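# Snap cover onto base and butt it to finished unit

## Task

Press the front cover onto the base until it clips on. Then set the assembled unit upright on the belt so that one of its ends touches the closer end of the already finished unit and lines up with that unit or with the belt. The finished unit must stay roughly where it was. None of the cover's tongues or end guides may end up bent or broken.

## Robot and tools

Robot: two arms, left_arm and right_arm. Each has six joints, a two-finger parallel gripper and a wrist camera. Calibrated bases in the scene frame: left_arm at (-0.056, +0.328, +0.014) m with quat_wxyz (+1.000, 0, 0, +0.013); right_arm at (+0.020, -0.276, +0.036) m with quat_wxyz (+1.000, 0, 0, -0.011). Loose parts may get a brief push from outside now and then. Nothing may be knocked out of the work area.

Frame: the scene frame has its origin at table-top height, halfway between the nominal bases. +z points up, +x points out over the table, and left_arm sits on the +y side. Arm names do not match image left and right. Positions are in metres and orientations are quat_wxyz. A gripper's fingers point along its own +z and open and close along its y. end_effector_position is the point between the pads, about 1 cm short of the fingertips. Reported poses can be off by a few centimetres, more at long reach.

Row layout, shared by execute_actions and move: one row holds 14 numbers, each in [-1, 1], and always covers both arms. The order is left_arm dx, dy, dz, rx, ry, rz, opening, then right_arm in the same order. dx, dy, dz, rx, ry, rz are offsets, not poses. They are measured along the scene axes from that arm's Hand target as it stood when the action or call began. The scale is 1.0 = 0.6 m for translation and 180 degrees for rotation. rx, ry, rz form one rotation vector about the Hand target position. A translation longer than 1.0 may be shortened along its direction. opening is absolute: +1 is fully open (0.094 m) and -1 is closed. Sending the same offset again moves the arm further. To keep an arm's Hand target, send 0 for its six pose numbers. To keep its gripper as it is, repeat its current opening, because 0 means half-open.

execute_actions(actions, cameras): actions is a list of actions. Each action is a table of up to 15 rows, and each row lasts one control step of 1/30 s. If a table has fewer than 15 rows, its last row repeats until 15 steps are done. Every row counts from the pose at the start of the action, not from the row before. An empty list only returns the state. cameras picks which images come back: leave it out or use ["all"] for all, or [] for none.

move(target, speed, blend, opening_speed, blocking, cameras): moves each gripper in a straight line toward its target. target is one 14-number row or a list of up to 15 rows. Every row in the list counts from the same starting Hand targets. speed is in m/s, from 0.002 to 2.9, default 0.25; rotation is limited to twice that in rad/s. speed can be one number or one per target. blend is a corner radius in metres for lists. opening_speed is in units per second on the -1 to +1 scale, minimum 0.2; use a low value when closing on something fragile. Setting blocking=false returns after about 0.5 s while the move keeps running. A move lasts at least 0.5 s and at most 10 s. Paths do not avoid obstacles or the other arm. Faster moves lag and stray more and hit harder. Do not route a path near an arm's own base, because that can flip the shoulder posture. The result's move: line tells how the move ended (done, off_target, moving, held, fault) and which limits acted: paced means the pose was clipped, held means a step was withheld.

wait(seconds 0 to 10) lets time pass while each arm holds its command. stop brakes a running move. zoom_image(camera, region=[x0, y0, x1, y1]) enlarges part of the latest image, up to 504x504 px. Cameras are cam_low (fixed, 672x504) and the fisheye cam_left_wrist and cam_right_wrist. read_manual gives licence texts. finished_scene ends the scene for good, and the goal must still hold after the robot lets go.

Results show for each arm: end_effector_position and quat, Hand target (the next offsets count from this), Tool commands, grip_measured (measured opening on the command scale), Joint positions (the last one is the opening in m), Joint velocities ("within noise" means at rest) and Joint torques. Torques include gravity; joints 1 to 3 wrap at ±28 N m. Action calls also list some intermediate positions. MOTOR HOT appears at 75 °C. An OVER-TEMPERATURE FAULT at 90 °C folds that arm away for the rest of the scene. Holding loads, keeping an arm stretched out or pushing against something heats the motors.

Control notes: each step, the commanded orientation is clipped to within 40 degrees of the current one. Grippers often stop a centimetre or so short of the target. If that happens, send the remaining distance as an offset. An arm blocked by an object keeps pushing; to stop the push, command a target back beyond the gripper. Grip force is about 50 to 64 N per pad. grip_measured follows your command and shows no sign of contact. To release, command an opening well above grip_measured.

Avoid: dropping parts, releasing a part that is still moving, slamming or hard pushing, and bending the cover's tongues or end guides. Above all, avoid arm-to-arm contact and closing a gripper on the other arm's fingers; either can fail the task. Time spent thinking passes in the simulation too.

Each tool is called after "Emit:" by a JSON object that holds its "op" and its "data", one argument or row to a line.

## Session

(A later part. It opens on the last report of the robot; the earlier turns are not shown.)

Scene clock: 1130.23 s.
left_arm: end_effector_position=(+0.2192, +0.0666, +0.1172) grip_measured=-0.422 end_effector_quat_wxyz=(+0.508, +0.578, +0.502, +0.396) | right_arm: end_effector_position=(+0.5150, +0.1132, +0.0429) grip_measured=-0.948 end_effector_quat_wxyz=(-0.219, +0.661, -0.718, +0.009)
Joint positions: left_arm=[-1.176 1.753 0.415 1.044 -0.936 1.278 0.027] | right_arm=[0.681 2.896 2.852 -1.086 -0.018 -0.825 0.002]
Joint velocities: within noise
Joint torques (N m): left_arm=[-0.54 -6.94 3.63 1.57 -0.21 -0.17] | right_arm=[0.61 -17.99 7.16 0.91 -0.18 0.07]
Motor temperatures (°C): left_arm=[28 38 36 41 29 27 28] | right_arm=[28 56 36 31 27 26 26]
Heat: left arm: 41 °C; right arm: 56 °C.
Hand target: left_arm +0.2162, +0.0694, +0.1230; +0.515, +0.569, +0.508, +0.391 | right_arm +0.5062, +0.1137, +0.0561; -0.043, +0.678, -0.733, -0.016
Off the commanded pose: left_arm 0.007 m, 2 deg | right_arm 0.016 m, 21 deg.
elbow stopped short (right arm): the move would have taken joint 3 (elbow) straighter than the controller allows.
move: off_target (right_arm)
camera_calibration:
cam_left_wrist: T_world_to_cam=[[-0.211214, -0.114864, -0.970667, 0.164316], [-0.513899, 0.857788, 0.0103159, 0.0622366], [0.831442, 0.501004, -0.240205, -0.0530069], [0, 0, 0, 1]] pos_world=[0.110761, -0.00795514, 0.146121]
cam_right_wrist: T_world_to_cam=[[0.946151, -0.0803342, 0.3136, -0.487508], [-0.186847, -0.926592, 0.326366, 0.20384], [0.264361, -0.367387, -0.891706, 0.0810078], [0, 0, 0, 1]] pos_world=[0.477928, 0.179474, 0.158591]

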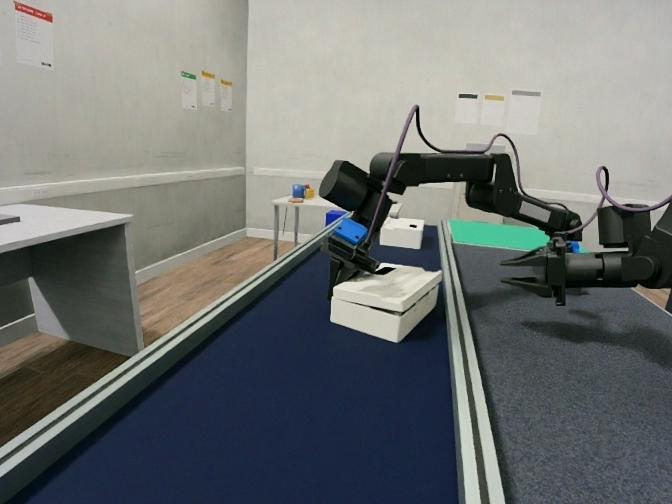

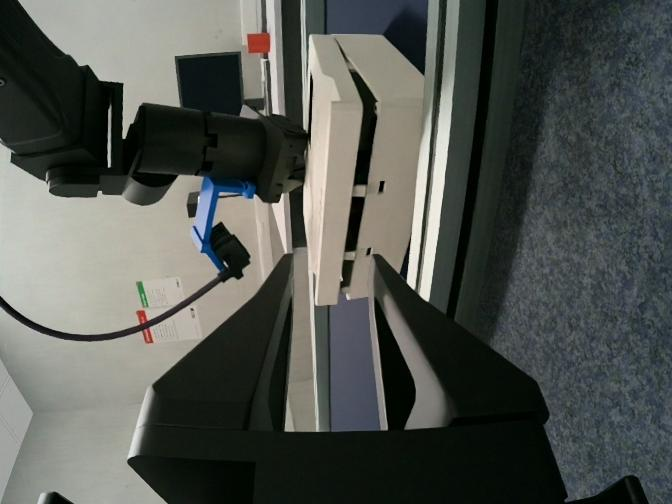

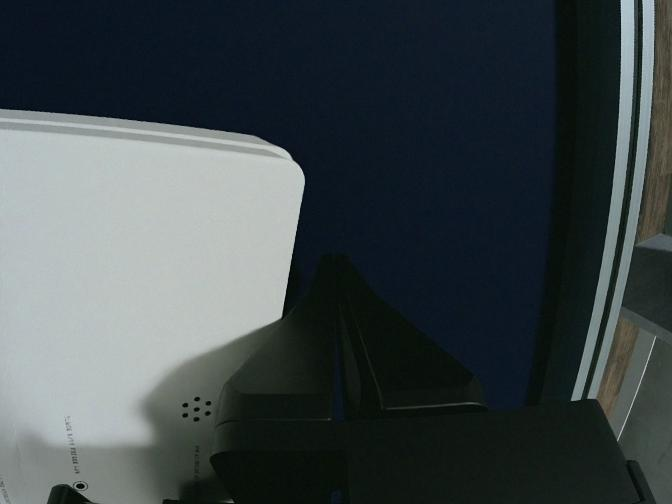

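Emit:
{"op": "move", "data": {
  "target": [
    [0,0,0,0,0,0,-0.42,0.05,0,0,0,0,0,-0.95],
    [0,0,0,0,0,0,-0.42,0.04,0,0.18,0,0,0,-0.95],
    [0,0,0,0,0,0,-0.42,-0.1,-0.02,0.18,0,0,0,-0.95]
  ],
  "speed": 0.2
}}

Emit:
{"op": "zoom_image", "data": {
  "camera": "cam_left_wrist",
  "region": [270, 10, 470, 310]
}}

Emit:
{"op": "zoom_image", "data": {
  "camera": "cam_low",
  "region": [300, 210, 460, 350]
}}

Scene clock: 1138.27 s.
left_arm: end_effector_position=(+0.2193, +0.0667, +0.1172) grip_measured=-0.422 end_effector_quat_wxyz=(+0.508, +0.578, +0.502, +0.396) | right_arm: end_effector_position=(+0.4465, +0.1020, +0.1373) grip_measured=-0.948 end_effector_quat_wxyz=(-0.168, +0.673, -0.721, -0.004)
Joint positions: left_arm=[-1.176 1.753 0.415 1.044 -0.937 1.278 0.027] | right_arm=[0.739 2.682 2.852 -1.405 -0.02 -0.781 0.002]
Joint velocities: within noise
Joint torques (N m): left_arm=[-0.53 -6.95 3.64 1.57 -0.21 -0.17] | right_arm=[-0.24 -18.24 6.63 1.12 -0.16 0.11]
Motor temperatures (°C): left_arm=[28 38 36 41 29 27 28] | right_arm=[28 59 36 30 27 26 26]
Heat: left arm: 41 °C; right arm: 59 °C.
Hand target: left_arm +0.2162, +0.0695, +0.1230; +0.515, +0.569, +0.508, +0.391 | right_arm +0.4461, +0.1018, +0.1642; -0.043, +0.679, -0.733, -0.016
Off the commanded pose: left_arm 0.007 m, 2 deg | right_arm 0.027 m, 14 deg.
elbow stopped short (right arm): the move would have taken joint 3 (elbow) straighter than the controller allows.
move: off_target (right_arm)
camera_calibration:
cam_left_wrist: T_world_to_cam=[[-0.211098, -0.114889, -0.97069, 0.164305], [-0.514215, 0.857599, 0.0103235, 0.0622701], [0.831277, 0.501322, -0.240115, -0.0529989], [0, 0, 0, 1]] pos_world=[0.110761, -0.00795645, 0.146121]
cam_right_wrist: T_world_to_cam=[[0.97263, -0.0489253, 0.227151, -0.456357], [-0.136989, -0.910358, 0.39049, 0.117103], [0.187684, -0.410919, -0.892144, 0.217915], [0, 0, 0, 1]] pos_world=[0.41901, 0.173824, 0.252346]

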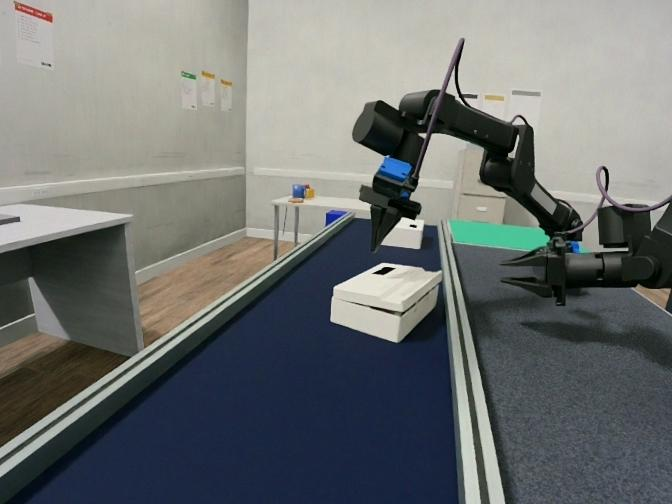

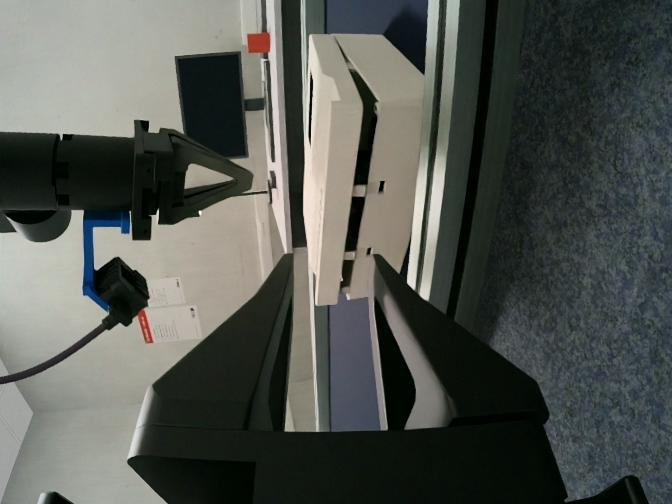

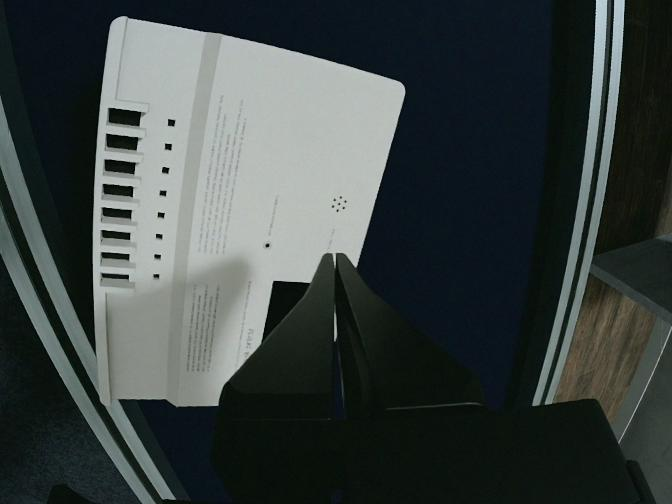

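Scaled by 1.680 from the camera's 672x504 image, which has a finer 960x720 frame.

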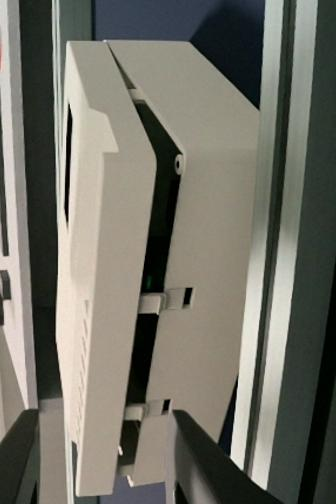

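Scaled by 3.150 from the camera's 672x504 image, which has a finer 960x720 frame.

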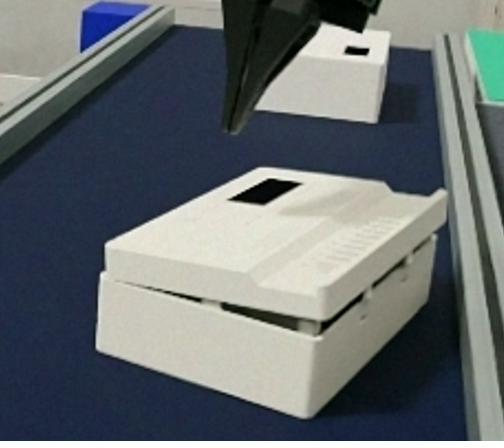

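Emit:
{"op": "zoom_image", "data": {
  "camera": "cam_low",
  "region": [325, 275, 405, 345]
}}

Emit:
{"op": "zoom_image", "data": {
  "camera": "cam_low",
  "region": [380, 250, 450, 320]
}}

Scaled by 6.300 from the camera's 672x504 image, which has a finer 960x720 frame.

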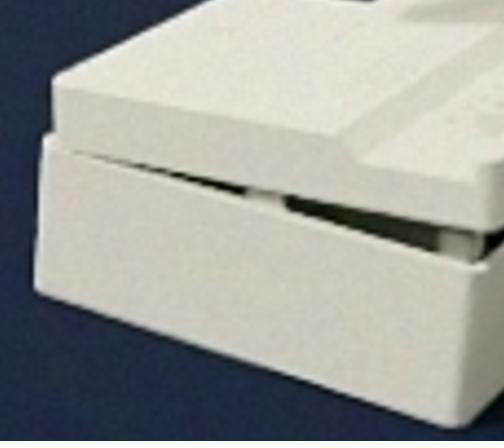

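Scaled by 7.200 from the camera's 672x504 image, which has a finer 960x720 frame.

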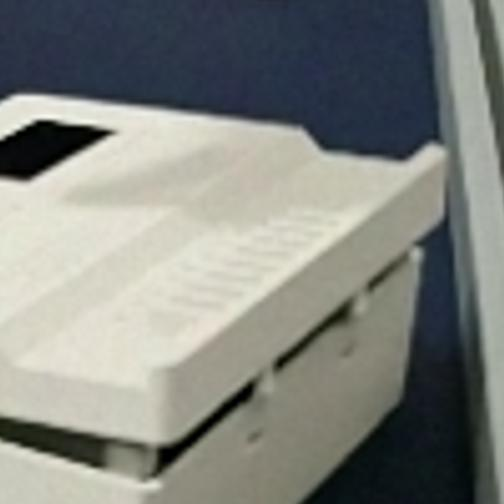

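Emit:
{"op": "move", "data": {
  "target": [
    [0,0.035,-0.01,0,0,0,-1,0,0,0,0,0,0,-0.95],
    [0.12,0.035,-0.01,0,0,0,-1,0,0,0,0,0,0,-0.95]
  ],
  "speed": 0.12
}}

Emit:
{"op": "zoom_image", "data": {
  "camera": "cam_left_wrist",
  "region": [240, 60, 500, 340]
}}

Scene clock: 1152.67 s.
left_arm: end_effector_position=(+0.2830, +0.0961, +0.1134) grip_measured=-0.990 end_effector_quat_wxyz=(+0.504, +0.576, +0.508, +0.396) | right_arm: end_effector_position=(+0.4460, +0.1015, +0.1371) grip_measured=-0.948 end_effector_quat_wxyz=(-0.166, +0.673, -0.721, -0.005)
Joint positions: left_arm=[-0.906 1.814 0.447 1.133 -0.684 1.365 0] | right_arm=[0.739 2.682 2.852 -1.408 -0.02 -0.781 0.002]
Joint velocities: within noise
Joint torques (N m): left_arm=[0.4 -3.86 7.05 1.93 0.03 -0.05] | right_arm=[-0.25 -18.24 6.64 1.13 -0.16 0.11]
Motor temperatures (°C): left_arm=[28 38 36 41 29 27 28] | right_arm=[28 60 37 30 27 26 26]
Heat: left arm: 41 °C; right arm: 60 °C.
Hand target: left_arm +0.2883, +0.0905, +0.1170; +0.515, +0.568, +0.508, +0.391 | right_arm +0.4461, +0.1018, +0.1642; -0.043, +0.679, -0.733, -0.016
Off the commanded pose: left_arm 0.009 m, 2 deg | right_arm 0.027 m, 14 deg.
elbow stopped short (right arm): the move would have taken joint 3 (elbow) straighter than the controller allows.
move: off_target (right_arm)
camera_calibration:
cam_left_wrist: T_world_to_cam=[[-0.217651, -0.118435, -0.968814, 0.179416], [-0.522977, 0.852243, 0.0133059, 0.0725261], [0.824089, 0.509563, -0.24743, -0.119656], [0, 0, 0, 1]] pos_world=[0.175586, 0.0204115, 0.143249]
cam_right_wrist: T_world_to_cam=[[0.973132, -0.0488912, 0.224997, -0.455689], [-0.136466, -0.909533, 0.39259, 0.116115], [0.185448, -0.412746, -0.891768, 0.218781], [0, 0, 0, 1]] pos_world=[0.418719, 0.173632, 0.252045]

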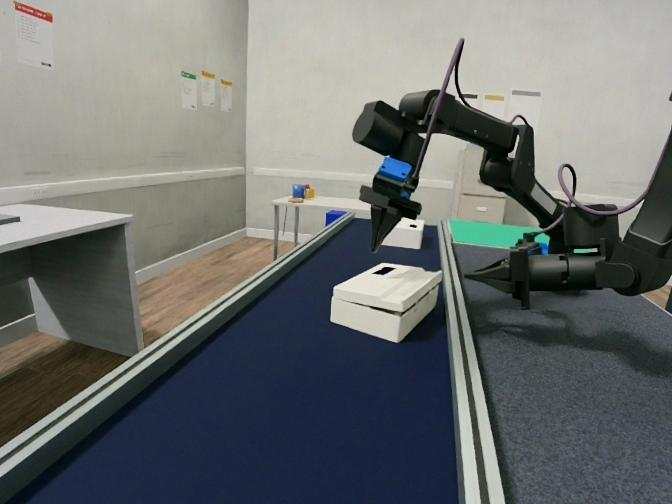

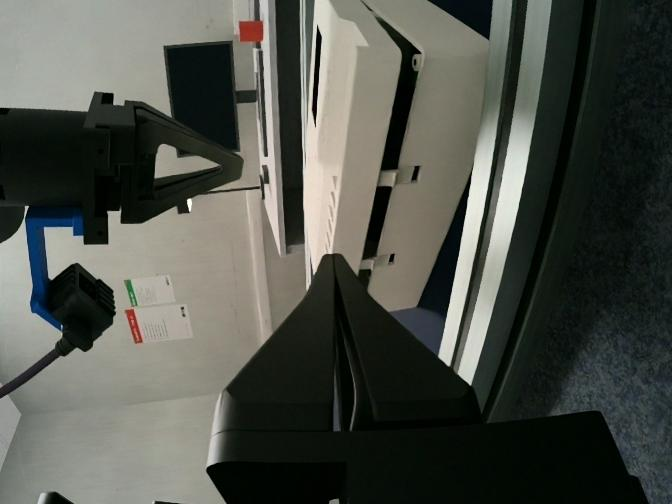

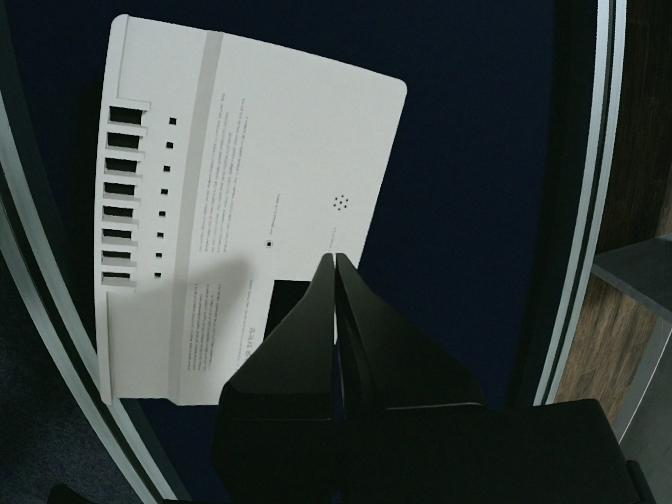

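Scaled by 1.800 from the camera's 672x504 image, which has a finer 960x720 frame.

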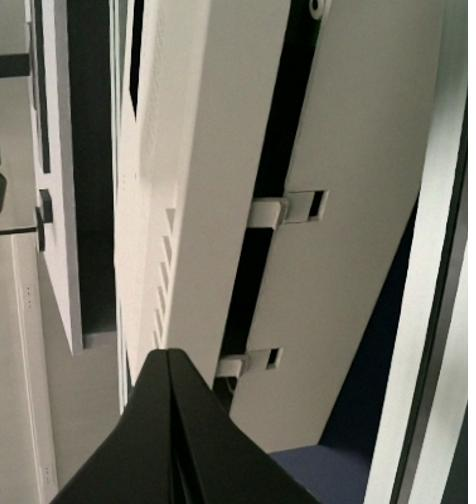

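Emit:
{"op": "move", "data": {
  "target": [
    [0,0.005,-0.042,0,0,0,-1,0,0,0,0,0,0,-0.95],
    [0.1,0.005,-0.045,0,0,0,-1,0,0,0,0,0,0,-0.95]
  ],
  "speed": 0.08
}}

Emit:
{"op": "zoom_image", "data": {
  "camera": "cam_left_wrist",
  "region": [240, 60, 500, 340]
}}

Scene clock: 1160.07 s.
left_arm: end_effector_position=(+0.3429, +0.0962, +0.0941) grip_measured=-0.990 end_effector_quat_wxyz=(+0.515, +0.567, +0.507, +0.395) | right_arm: end_effector_position=(+0.4459, +0.1014, +0.1371) grip_measured=-0.948 end_effector_quat_wxyz=(-0.166, +0.673, -0.721, -0.005)
Joint positions: left_arm=[-0.751 2.034 0.605 1.246 -0.53 1.402 0] | right_arm=[0.739 2.682 2.852 -1.408 -0.02 -0.781 0.002]
Joint velocities: within noise
Joint torques (N m): left_arm=[0.61 -4.93 6.74 1.74 0.04 -0.05] | right_arm=[-0.25 -18.25 6.63 1.13 -0.16 0.11]
Motor temperatures (°C): left_arm=[28 38 37 42 29 27 28] | right_arm=[28 60 37 30 27 26 26]
Heat: left arm: 42 °C; right arm: 60 °C.
Hand target: left_arm +0.3482, +0.0935, +0.0899; +0.515, +0.569, +0.508, +0.391 | right_arm +0.4461, +0.1018, +0.1642; -0.044, +0.679, -0.733, -0.016
Off the commanded pose: left_arm 0.007 m, 0 deg | right_arm 0.027 m, 14 deg.
elbow stopped short (right arm): the move would have taken joint 3 (elbow) straighter than the controller allows.
move: off_target (right_arm)
camera_calibration:
cam_left_wrist: T_world_to_cam=[[-0.20027, -0.139139, -0.969811, 0.169962], [-0.521438, 0.853162, -0.0147245, 0.106012], [0.829454, 0.502748, -0.243415, -0.17534], [0, 0, 0, 1]] pos_world=[0.234753, 0.021355, 0.123712]
cam_right_wrist: T_world_to_cam=[[0.97322, -0.0487876, 0.224639, -0.455655], [-0.136268, -0.909451, 0.392848, 0.115953], [0.185132, -0.412938, -0.891744, 0.218941], [0, 0, 0, 1]] pos_world=[0.418721, 0.173633, 0.252045]

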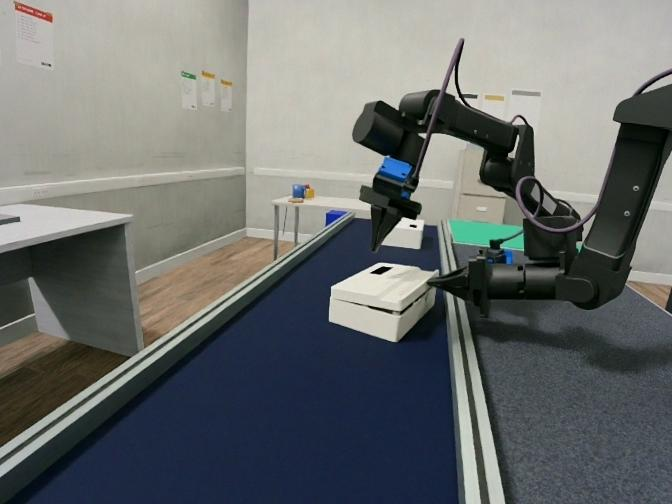

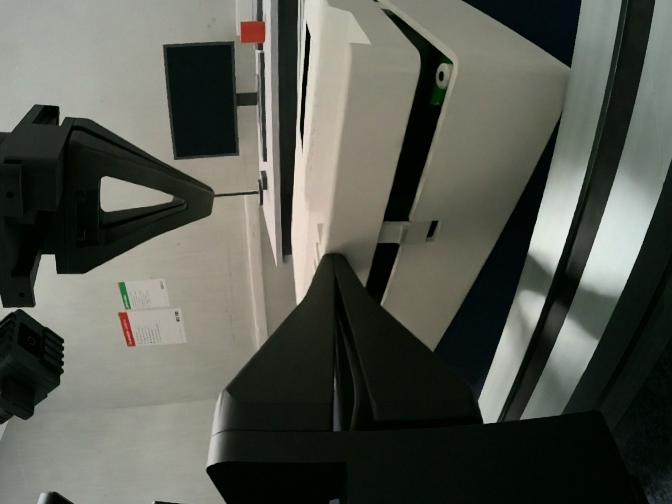

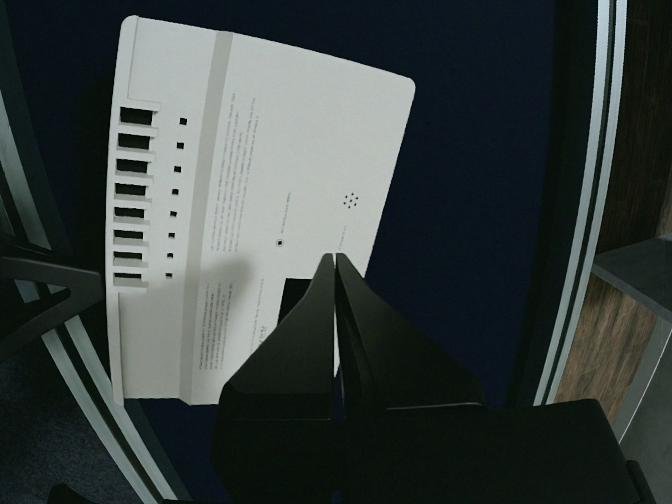

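Scaled by 1.800 from the camera's 672x504 image, which has a finer 960x720 frame.

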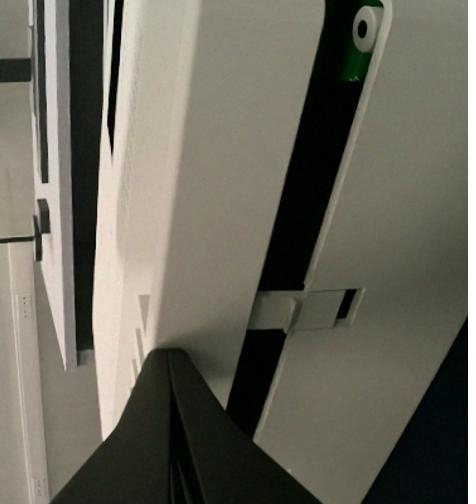

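Emit:
{"op": "zoom_image", "data": {
  "camera": "cam_low",
  "region": [320, 250, 440, 345]
}}

Emit:
{"op": "zoom_image", "data": {
  "camera": "cam_left_wrist",
  "region": [360, 190, 460, 280]
}}

Scaled by 4.200 from the camera's 672x504 image, which has a finer 960x720 frame.

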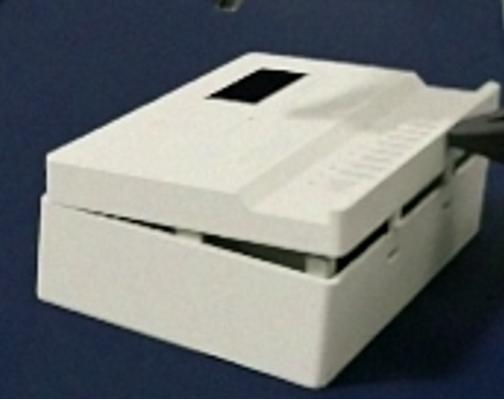

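Scaled by 5.040 from the camera's 672x504 image, which has a finer 960x720 frame.

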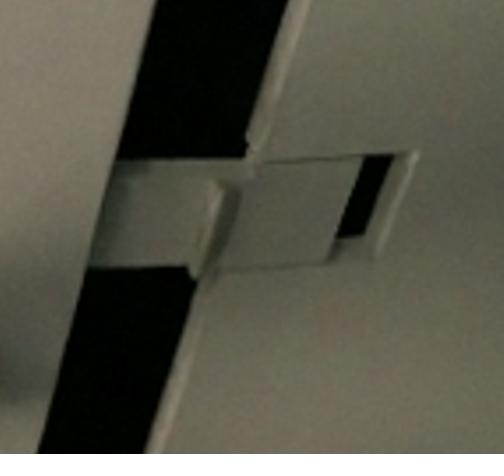

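Emit:
{"op": "move", "data": {
  "target": [0.03,0,-0.003,0,0,0,-1,0,0,0,0,0,0,-0.95],
  "speed": 0.04,
  "cameras": ["cam_low","cam_left_wrist"]
}}

Emit:
{"op": "zoom_image", "data": {
  "camera": "cam_low",
  "region": [320, 250, 440, 345]
}}

Emit:
{"op": "zoom_image", "data": {
  "camera": "cam_left_wrist",
  "region": [340, 0, 480, 280]
}}

Scene clock: 1167.77 s.
left_arm: end_effector_position=(+0.3602, +0.0954, +0.0931) grip_measured=-0.990 end_effector_quat_wxyz=(+0.516, +0.567, +0.506, +0.395) | right_arm: end_effector_position=(+0.4459, +0.1014, +0.1370) grip_measured=-0.948 end_effector_quat_wxyz=(-0.166, +0.673, -0.721, -0.005)
Joint positions: left_arm=[-0.717 2.068 0.663 1.228 -0.495 1.41 0] | right_arm=[0.739 2.682 2.852 -1.409 -0.02 -0.781 0.002]
Joint velocities: within noise
Joint torques (N m): left_arm=[0.79 -5.24 7.06 1.73 0.09 -0.07] | right_arm=[-0.24 -18.24 6.63 1.14 -0.16 0.11]
Motor temperatures (°C): left_arm=[28 37 37 42 29 27 28] | right_arm=[28 60 37 30 27 26 26]
Heat: left arm: 42 °C; right arm: 60 °C.
Hand target: left_arm +0.3662, +0.0934, +0.0881; +0.515, +0.569, +0.508, +0.391 | right_arm +0.4461, +0.1018, +0.1642; -0.043, +0.679, -0.733, -0.016
Off the commanded pose: left_arm 0.008 m, 1 deg | right_arm 0.027 m, 14 deg.
elbow stopped short (right arm): the move would have taken joint 3 (elbow) straighter than the controller allows.
move: off_target (right_arm)
camera_calibration:
cam_left_wrist: T_world_to_cam=[[-0.198361, -0.140236, -0.970045, 0.17171], [-0.520855, 0.853478, -0.0168768, 0.115664], [0.830279, 0.501905, -0.24234, -0.189869], [0, 0, 0, 1]] pos_world=[0.251949, 0.0206594, 0.122506]
Images, in order (width x height): cam_low 672x504, cam_left_wrist 672x504.

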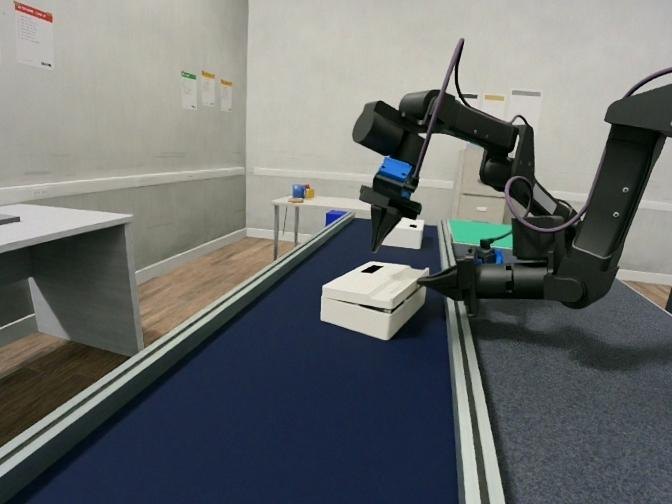

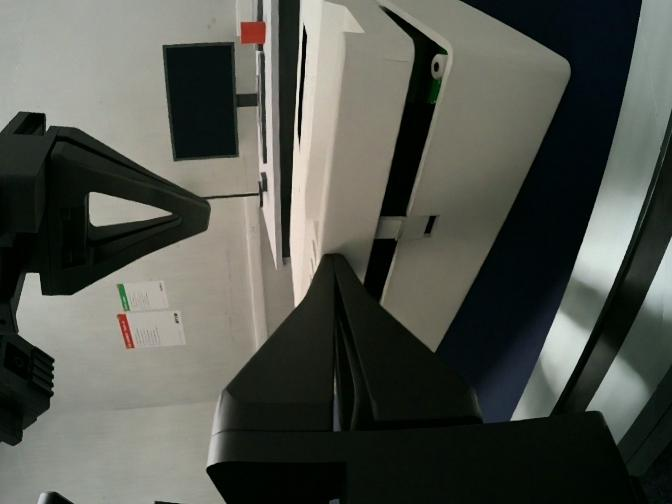

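Scaled by 4.200 from the camera's 672x504 image, which has a finer 960x720 frame.

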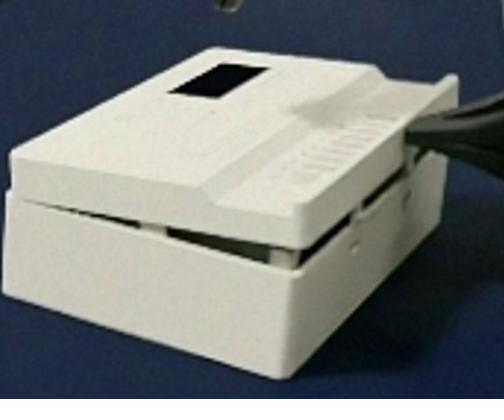

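Scaled by 1.800 from the camera's 672x504 image, which has a finer 960x720 frame.

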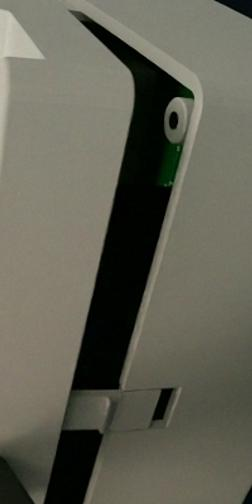

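Emit:
{"op": "move", "data": {
  "target": [
    [0,0,0,0,0,0,-1,-0.075,-0.01,-0.05,0,0,0,-0.9],
    [0,0,0,0,0,0,-1,-0.075,-0.01,-0.16,0,0,0,-0.9],
    [0.03,0,0,0,0,0,-1,-0.07,-0.01,-0.25,0,0,0,-0.9]
  ],
  "speed": [0.12,0.08,0.08]
}}

Emit:
{"op": "zoom_image", "data": {
  "camera": "cam_left_wrist",
  "region": [320, 0, 480, 280]
}}

Scene clock: 1179.90 s.
left_arm: end_effector_position=(+0.3778, +0.0981, +0.0925) grip_measured=-0.990 end_effector_quat_wxyz=(+0.512, +0.567, +0.509, +0.397) | right_arm: end_effector_position=(+0.4196, +0.0989, +0.0859) grip_measured=-0.902 end_effector_quat_wxyz=(-0.112, +0.674, -0.731, +0.000)
Joint positions: left_arm=[-0.68 2.092 0.72 1.192 -0.469 1.417 0] | right_arm=[0.774 2.574 2.462 -1.235 0.002 -0.737 0.005]
Joint velocities: within noise
Joint torques (N m): left_arm=[0.61 -5.31 7.71 1.79 0.13 -0.07] | right_arm=[0.55 -7.99 1.74 1.24 -0.32 0.07]
Motor temperatures (°C): left_arm=[28 37 37 41 29 27 28] | right_arm=[28 59 37 29 27 26 26]
Heat: left arm: 41 °C; right arm: 59 °C.
Hand target: left_arm +0.3843, +0.0935, +0.0882; +0.515, +0.569, +0.508, +0.391 | right_arm +0.4042, +0.0958, +0.0142; -0.044, +0.679, -0.733, -0.016
Off the commanded pose: left_arm 0.009 m, 1 deg | right_arm 0.073 m, 8 deg.
elbow stopped short (right arm): the move would have taken joint 3 (elbow) straighter than the controller allows.
move: off_target (right_arm)
camera_calibration:
cam_left_wrist: T_world_to_cam=[[-0.200781, -0.137249, -0.969974, 0.175567], [-0.528474, 0.848882, -0.0107226, 0.125272], [0.824865, 0.510453, -0.242972, -0.204653], [0, 0, 0, 1]] pos_world=[0.270265, 0.0222213, 0.121913]
cam_right_wrist: T_world_to_cam=[[0.986885, -0.0460762, 0.154711, -0.418644], [-0.115032, -0.873117, 0.473745, 0.110633], [0.113253, -0.485328, -0.866966, 0.212312], [0, 0, 0, 1]] pos_world=[0.401835, 0.180347, 0.196425]

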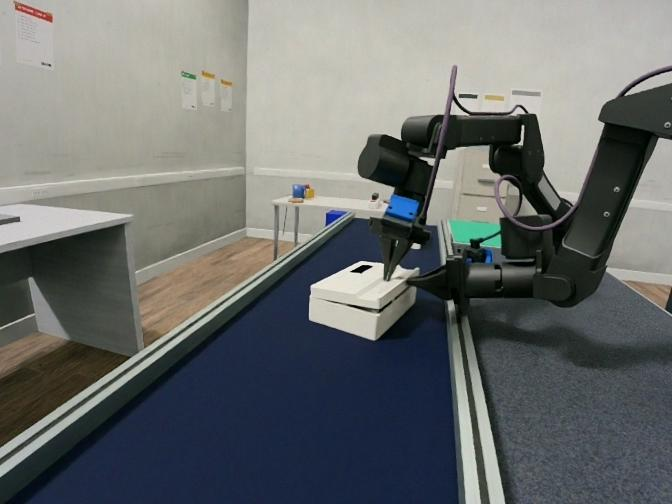

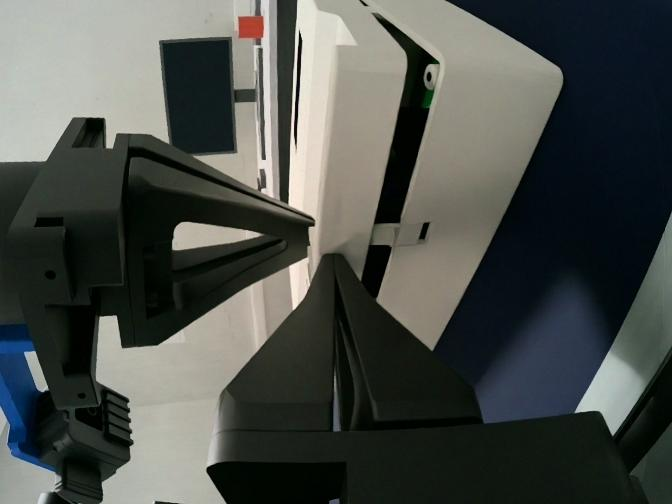

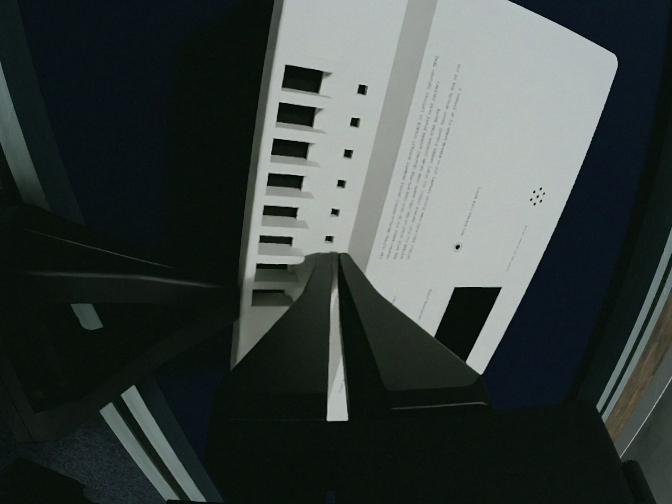

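Scaled by 1.800 from the camera's 672x504 image, which has a finer 960x720 frame.

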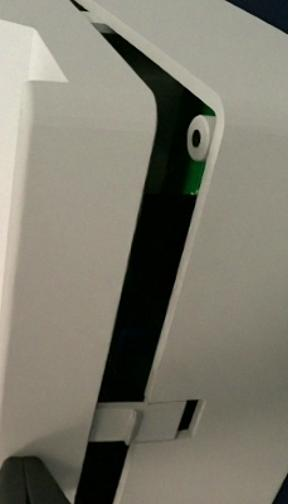

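Emit:
{"op": "zoom_image", "data": {
  "camera": "cam_left_wrist",
  "region": [360, 200, 450, 280]
}}

Emit:
{"op": "zoom_image", "data": {
  "camera": "cam_low",
  "region": [300, 250, 430, 345]
}}

Scaled by 5.600 from the camera's 672x504 image, which has a finer 960x720 frame.

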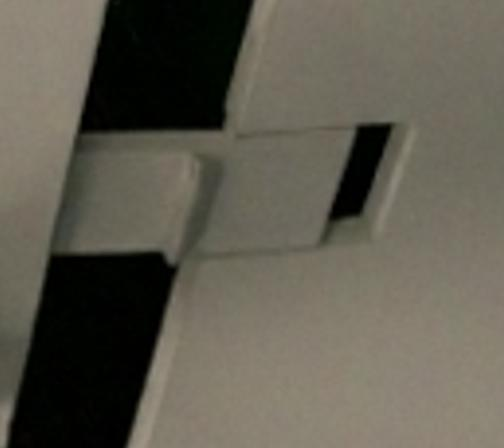

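Scaled by 3.877 from the camera's 672x504 image, which has a finer 960x720 frame.

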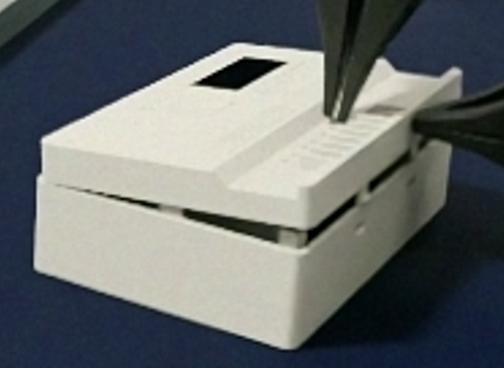

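Emit:
{"op": "move", "data": {
  "target": [
    [0,-0.01,0,0,0,0,-1,0,0,0.12,0,0,0,-0.9],
    [0.06,-0.02,0,0,0,0,-1,0,-0.0,0.14,0,0,0,-0.9]
  ],
  "speed": 0.08
}}

Emit:
{"op": "zoom_image", "data": {
  "camera": "cam_left_wrist",
  "region": [320, 0, 520, 280]
}}

Scene clock: 1195.57 s.
left_arm: end_effector_position=(+0.4141, +0.0835, +0.0942) grip_measured=-0.990 end_effector_quat_wxyz=(+0.516, +0.567, +0.506, +0.395) | right_arm: end_effector_position=(+0.4088, +0.0907, +0.1079) grip_measured=-0.902 end_effector_quat_wxyz=(-0.078, +0.676, -0.733, -0.004)
Joint positions: left_arm=[-0.648 2.166 0.886 1.109 -0.429 1.424 0] | right_arm=[0.774 2.716 2.842 -1.541 -0.006 -0.737 0.005]
Joint velocities: within noise
Joint torques (N m): left_arm=[0.59 -6.28 8.02 1.77 0.06 -0.06] | right_arm=[0.64 -12.79 7.27 0.76 -0.25 0.07]
Motor temperatures (°C): left_arm=[28 36 37 41 29 27 28] | right_arm=[28 53 35 30 27 26 26]
Heat: left arm: 41 °C; right arm: 53 °C.
Hand target: left_arm +0.4202, +0.0813, +0.0881; +0.515, +0.569, +0.508, +0.391 | right_arm +0.4041, +0.0958, +0.0982; -0.043, +0.679, -0.733, -0.016
Off the commanded pose: left_arm 0.009 m, 1 deg | right_arm 0.012 m, 4 deg.
elbow stopped short (right arm): the move would have taken joint 3 (elbow) straighter than the controller allows.
move: off_target (right_arm)
camera_calibration:
cam_left_wrist: T_world_to_cam=[[-0.198249, -0.13981, -0.970129, 0.181778], [-0.521536, 0.853072, -0.0163633, 0.154203], [0.829878, 0.502714, -0.242037, -0.228335], [0, 0, 0, 1]] pos_world=[0.30595, 0.00865566, 0.123605]
cam_right_wrist: T_world_to_cam=[[0.994062, -0.0393434, 0.101457, -0.409511], [-0.0862701, -0.853194, 0.514409, 0.0739073], [0.0663235, -0.520107, -0.851522, 0.249258], [0, 0, 0, 1]] pos_world=[0.396923, 0.176587, 0.215778]

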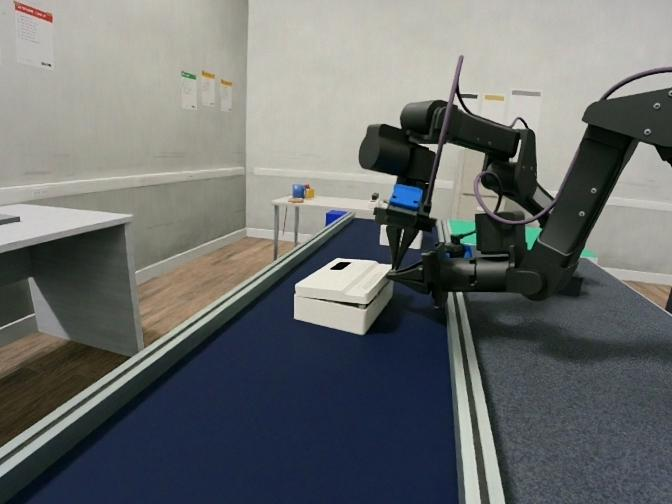

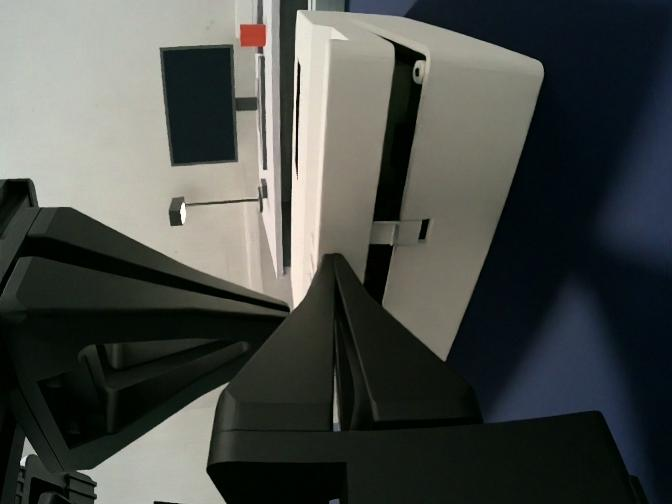

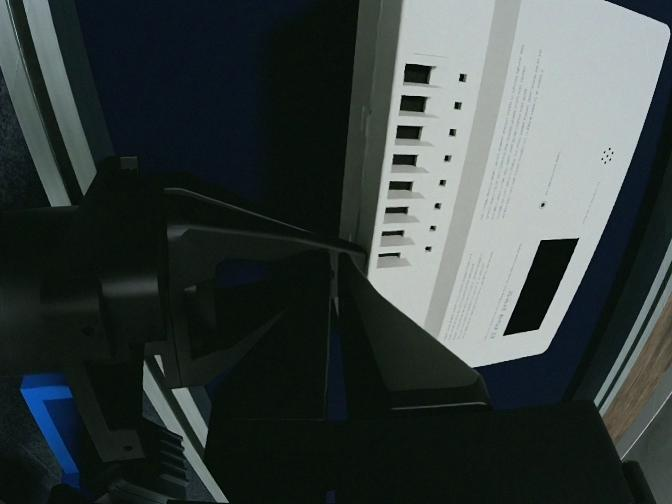

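Scaled by 1.800 from the camera's 672x504 image, which has a finer 960x720 frame.

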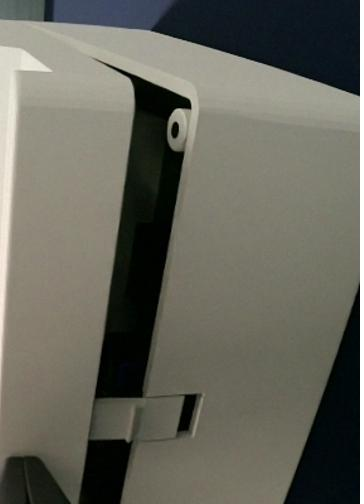

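Emit:
{"op": "move", "data": {
  "target": [
    [0,0,0,0,0,0,-1,0.02,0,0.08,0,0,0,-0.9],
    [0.08,-0.005,0,0,0,0,-1,0.03,-0.1,0.08,0,0,0,-0.9]
  ],
  "speed": [0.1,0.06]
}}

Emit:
{"op": "zoom_image", "data": {
  "camera": "cam_left_wrist",
  "region": [320, 0, 520, 280]
}}

Emit:
{"op": "zoom_image", "data": {
  "camera": "cam_low",
  "region": [240, 240, 400, 345]
}}

Scene clock: 1200.70 s.
left_arm: end_effector_position=(+0.4612, +0.0789, +0.0957) grip_measured=-0.990 end_effector_quat_wxyz=(+0.517, +0.567, +0.505, +0.395) | right_arm: end_effector_position=(+0.4278, +0.0352, +0.1275) grip_measured=-0.902 end_effector_quat_wxyz=(-0.057, +0.675, -0.735, -0.002)
Joint positions: left_arm=[-0.589 2.257 1.082 1.01 -0.368 1.436 0] | right_arm=[0.666 2.617 2.733 -1.574 -0.015 -0.84 0.005]
Joint velocities: within noise
Joint torques (N m): left_arm=[0.8 -7.13 8.96 1.75 0.08 -0.07] | right_arm=[0.03 -17.95 4.41 0.67 -0.26 -0.04]
Motor temperatures (°C): left_arm=[28 36 38 41 29 27 28] | right_arm=[28 55 36 29 27 26 26]
Heat: left arm: 41 °C; right arm: 55 °C.
Hand target: left_arm +0.4683, +0.0784, +0.0883; +0.515, +0.569, +0.508, +0.391 | right_arm +0.4222, +0.0358, +0.1462; -0.044, +0.679, -0.733, -0.016
Off the commanded pose: left_arm 0.010 m, 1 deg | right_arm 0.020 m, 2 deg.
elbow stopped short (right arm): the move would have taken joint 3 (elbow) straighter than the controller allows.
joint sent to its limit (right arm) — joint 4 (wrist pitch), lower limit. The joint targets are off in orientation, not in position.
move: off_target (right_arm)
camera_calibration:
cam_left_wrist: T_world_to_cam=[[-0.196047, -0.140316, -0.970503, 0.190966], [-0.519677, 0.854162, -0.0185172, 0.181983], [0.831565, 0.500718, -0.240375, -0.265442], [0, 0, 0, 1]] pos_world=[0.352743, 0.00426441, 0.124898]
cam_right_wrist: T_world_to_cam=[[0.996337, -0.0413545, 0.0748496, -0.430105], [-0.0754653, -0.836884, 0.542154, 0.00937118], [0.0402199, -0.545816, -0.836939, 0.246132], [0, 0, 0, 1]] pos_world=[0.419338, 0.124398, 0.23311]

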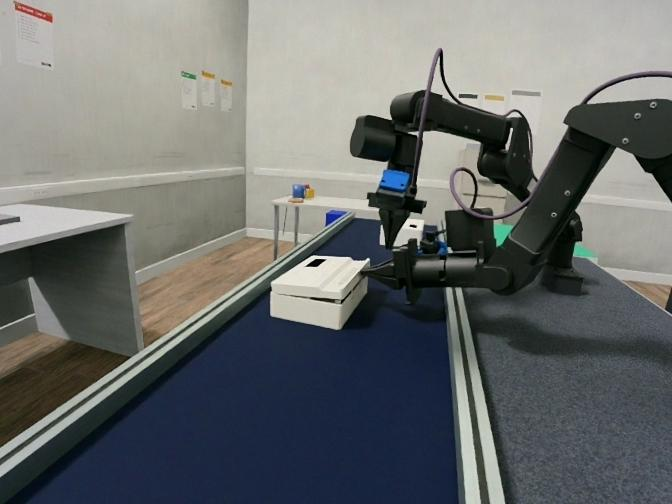

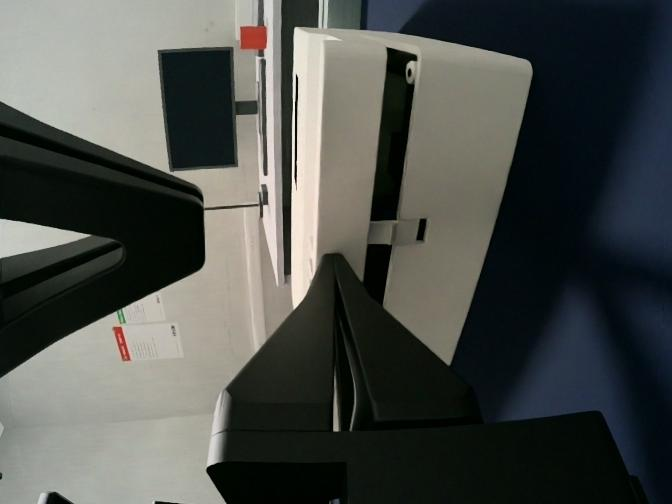

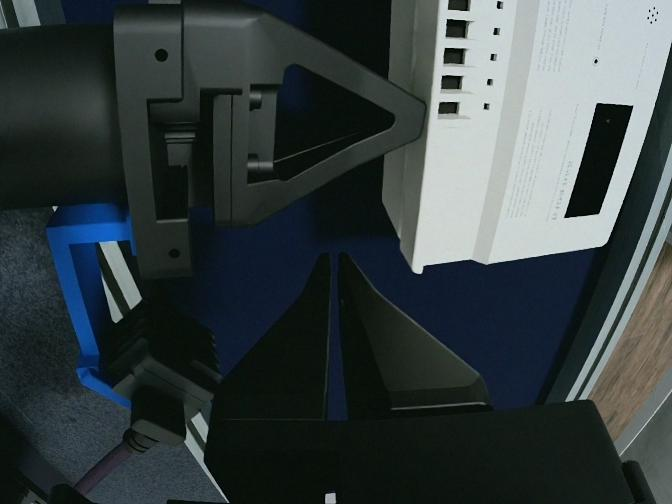

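Scaled by 1.800 from the camera's 672x504 image, which has a finer 960x720 frame.

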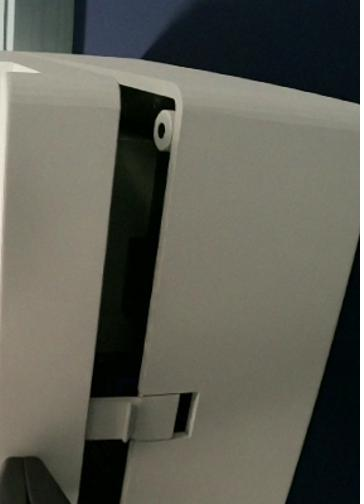

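Scaled by 3.150 from the camera's 672x504 image, which has a finer 960x720 frame.

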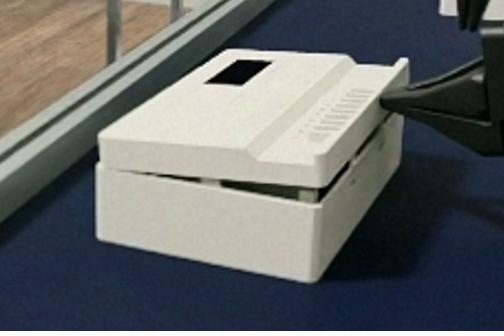

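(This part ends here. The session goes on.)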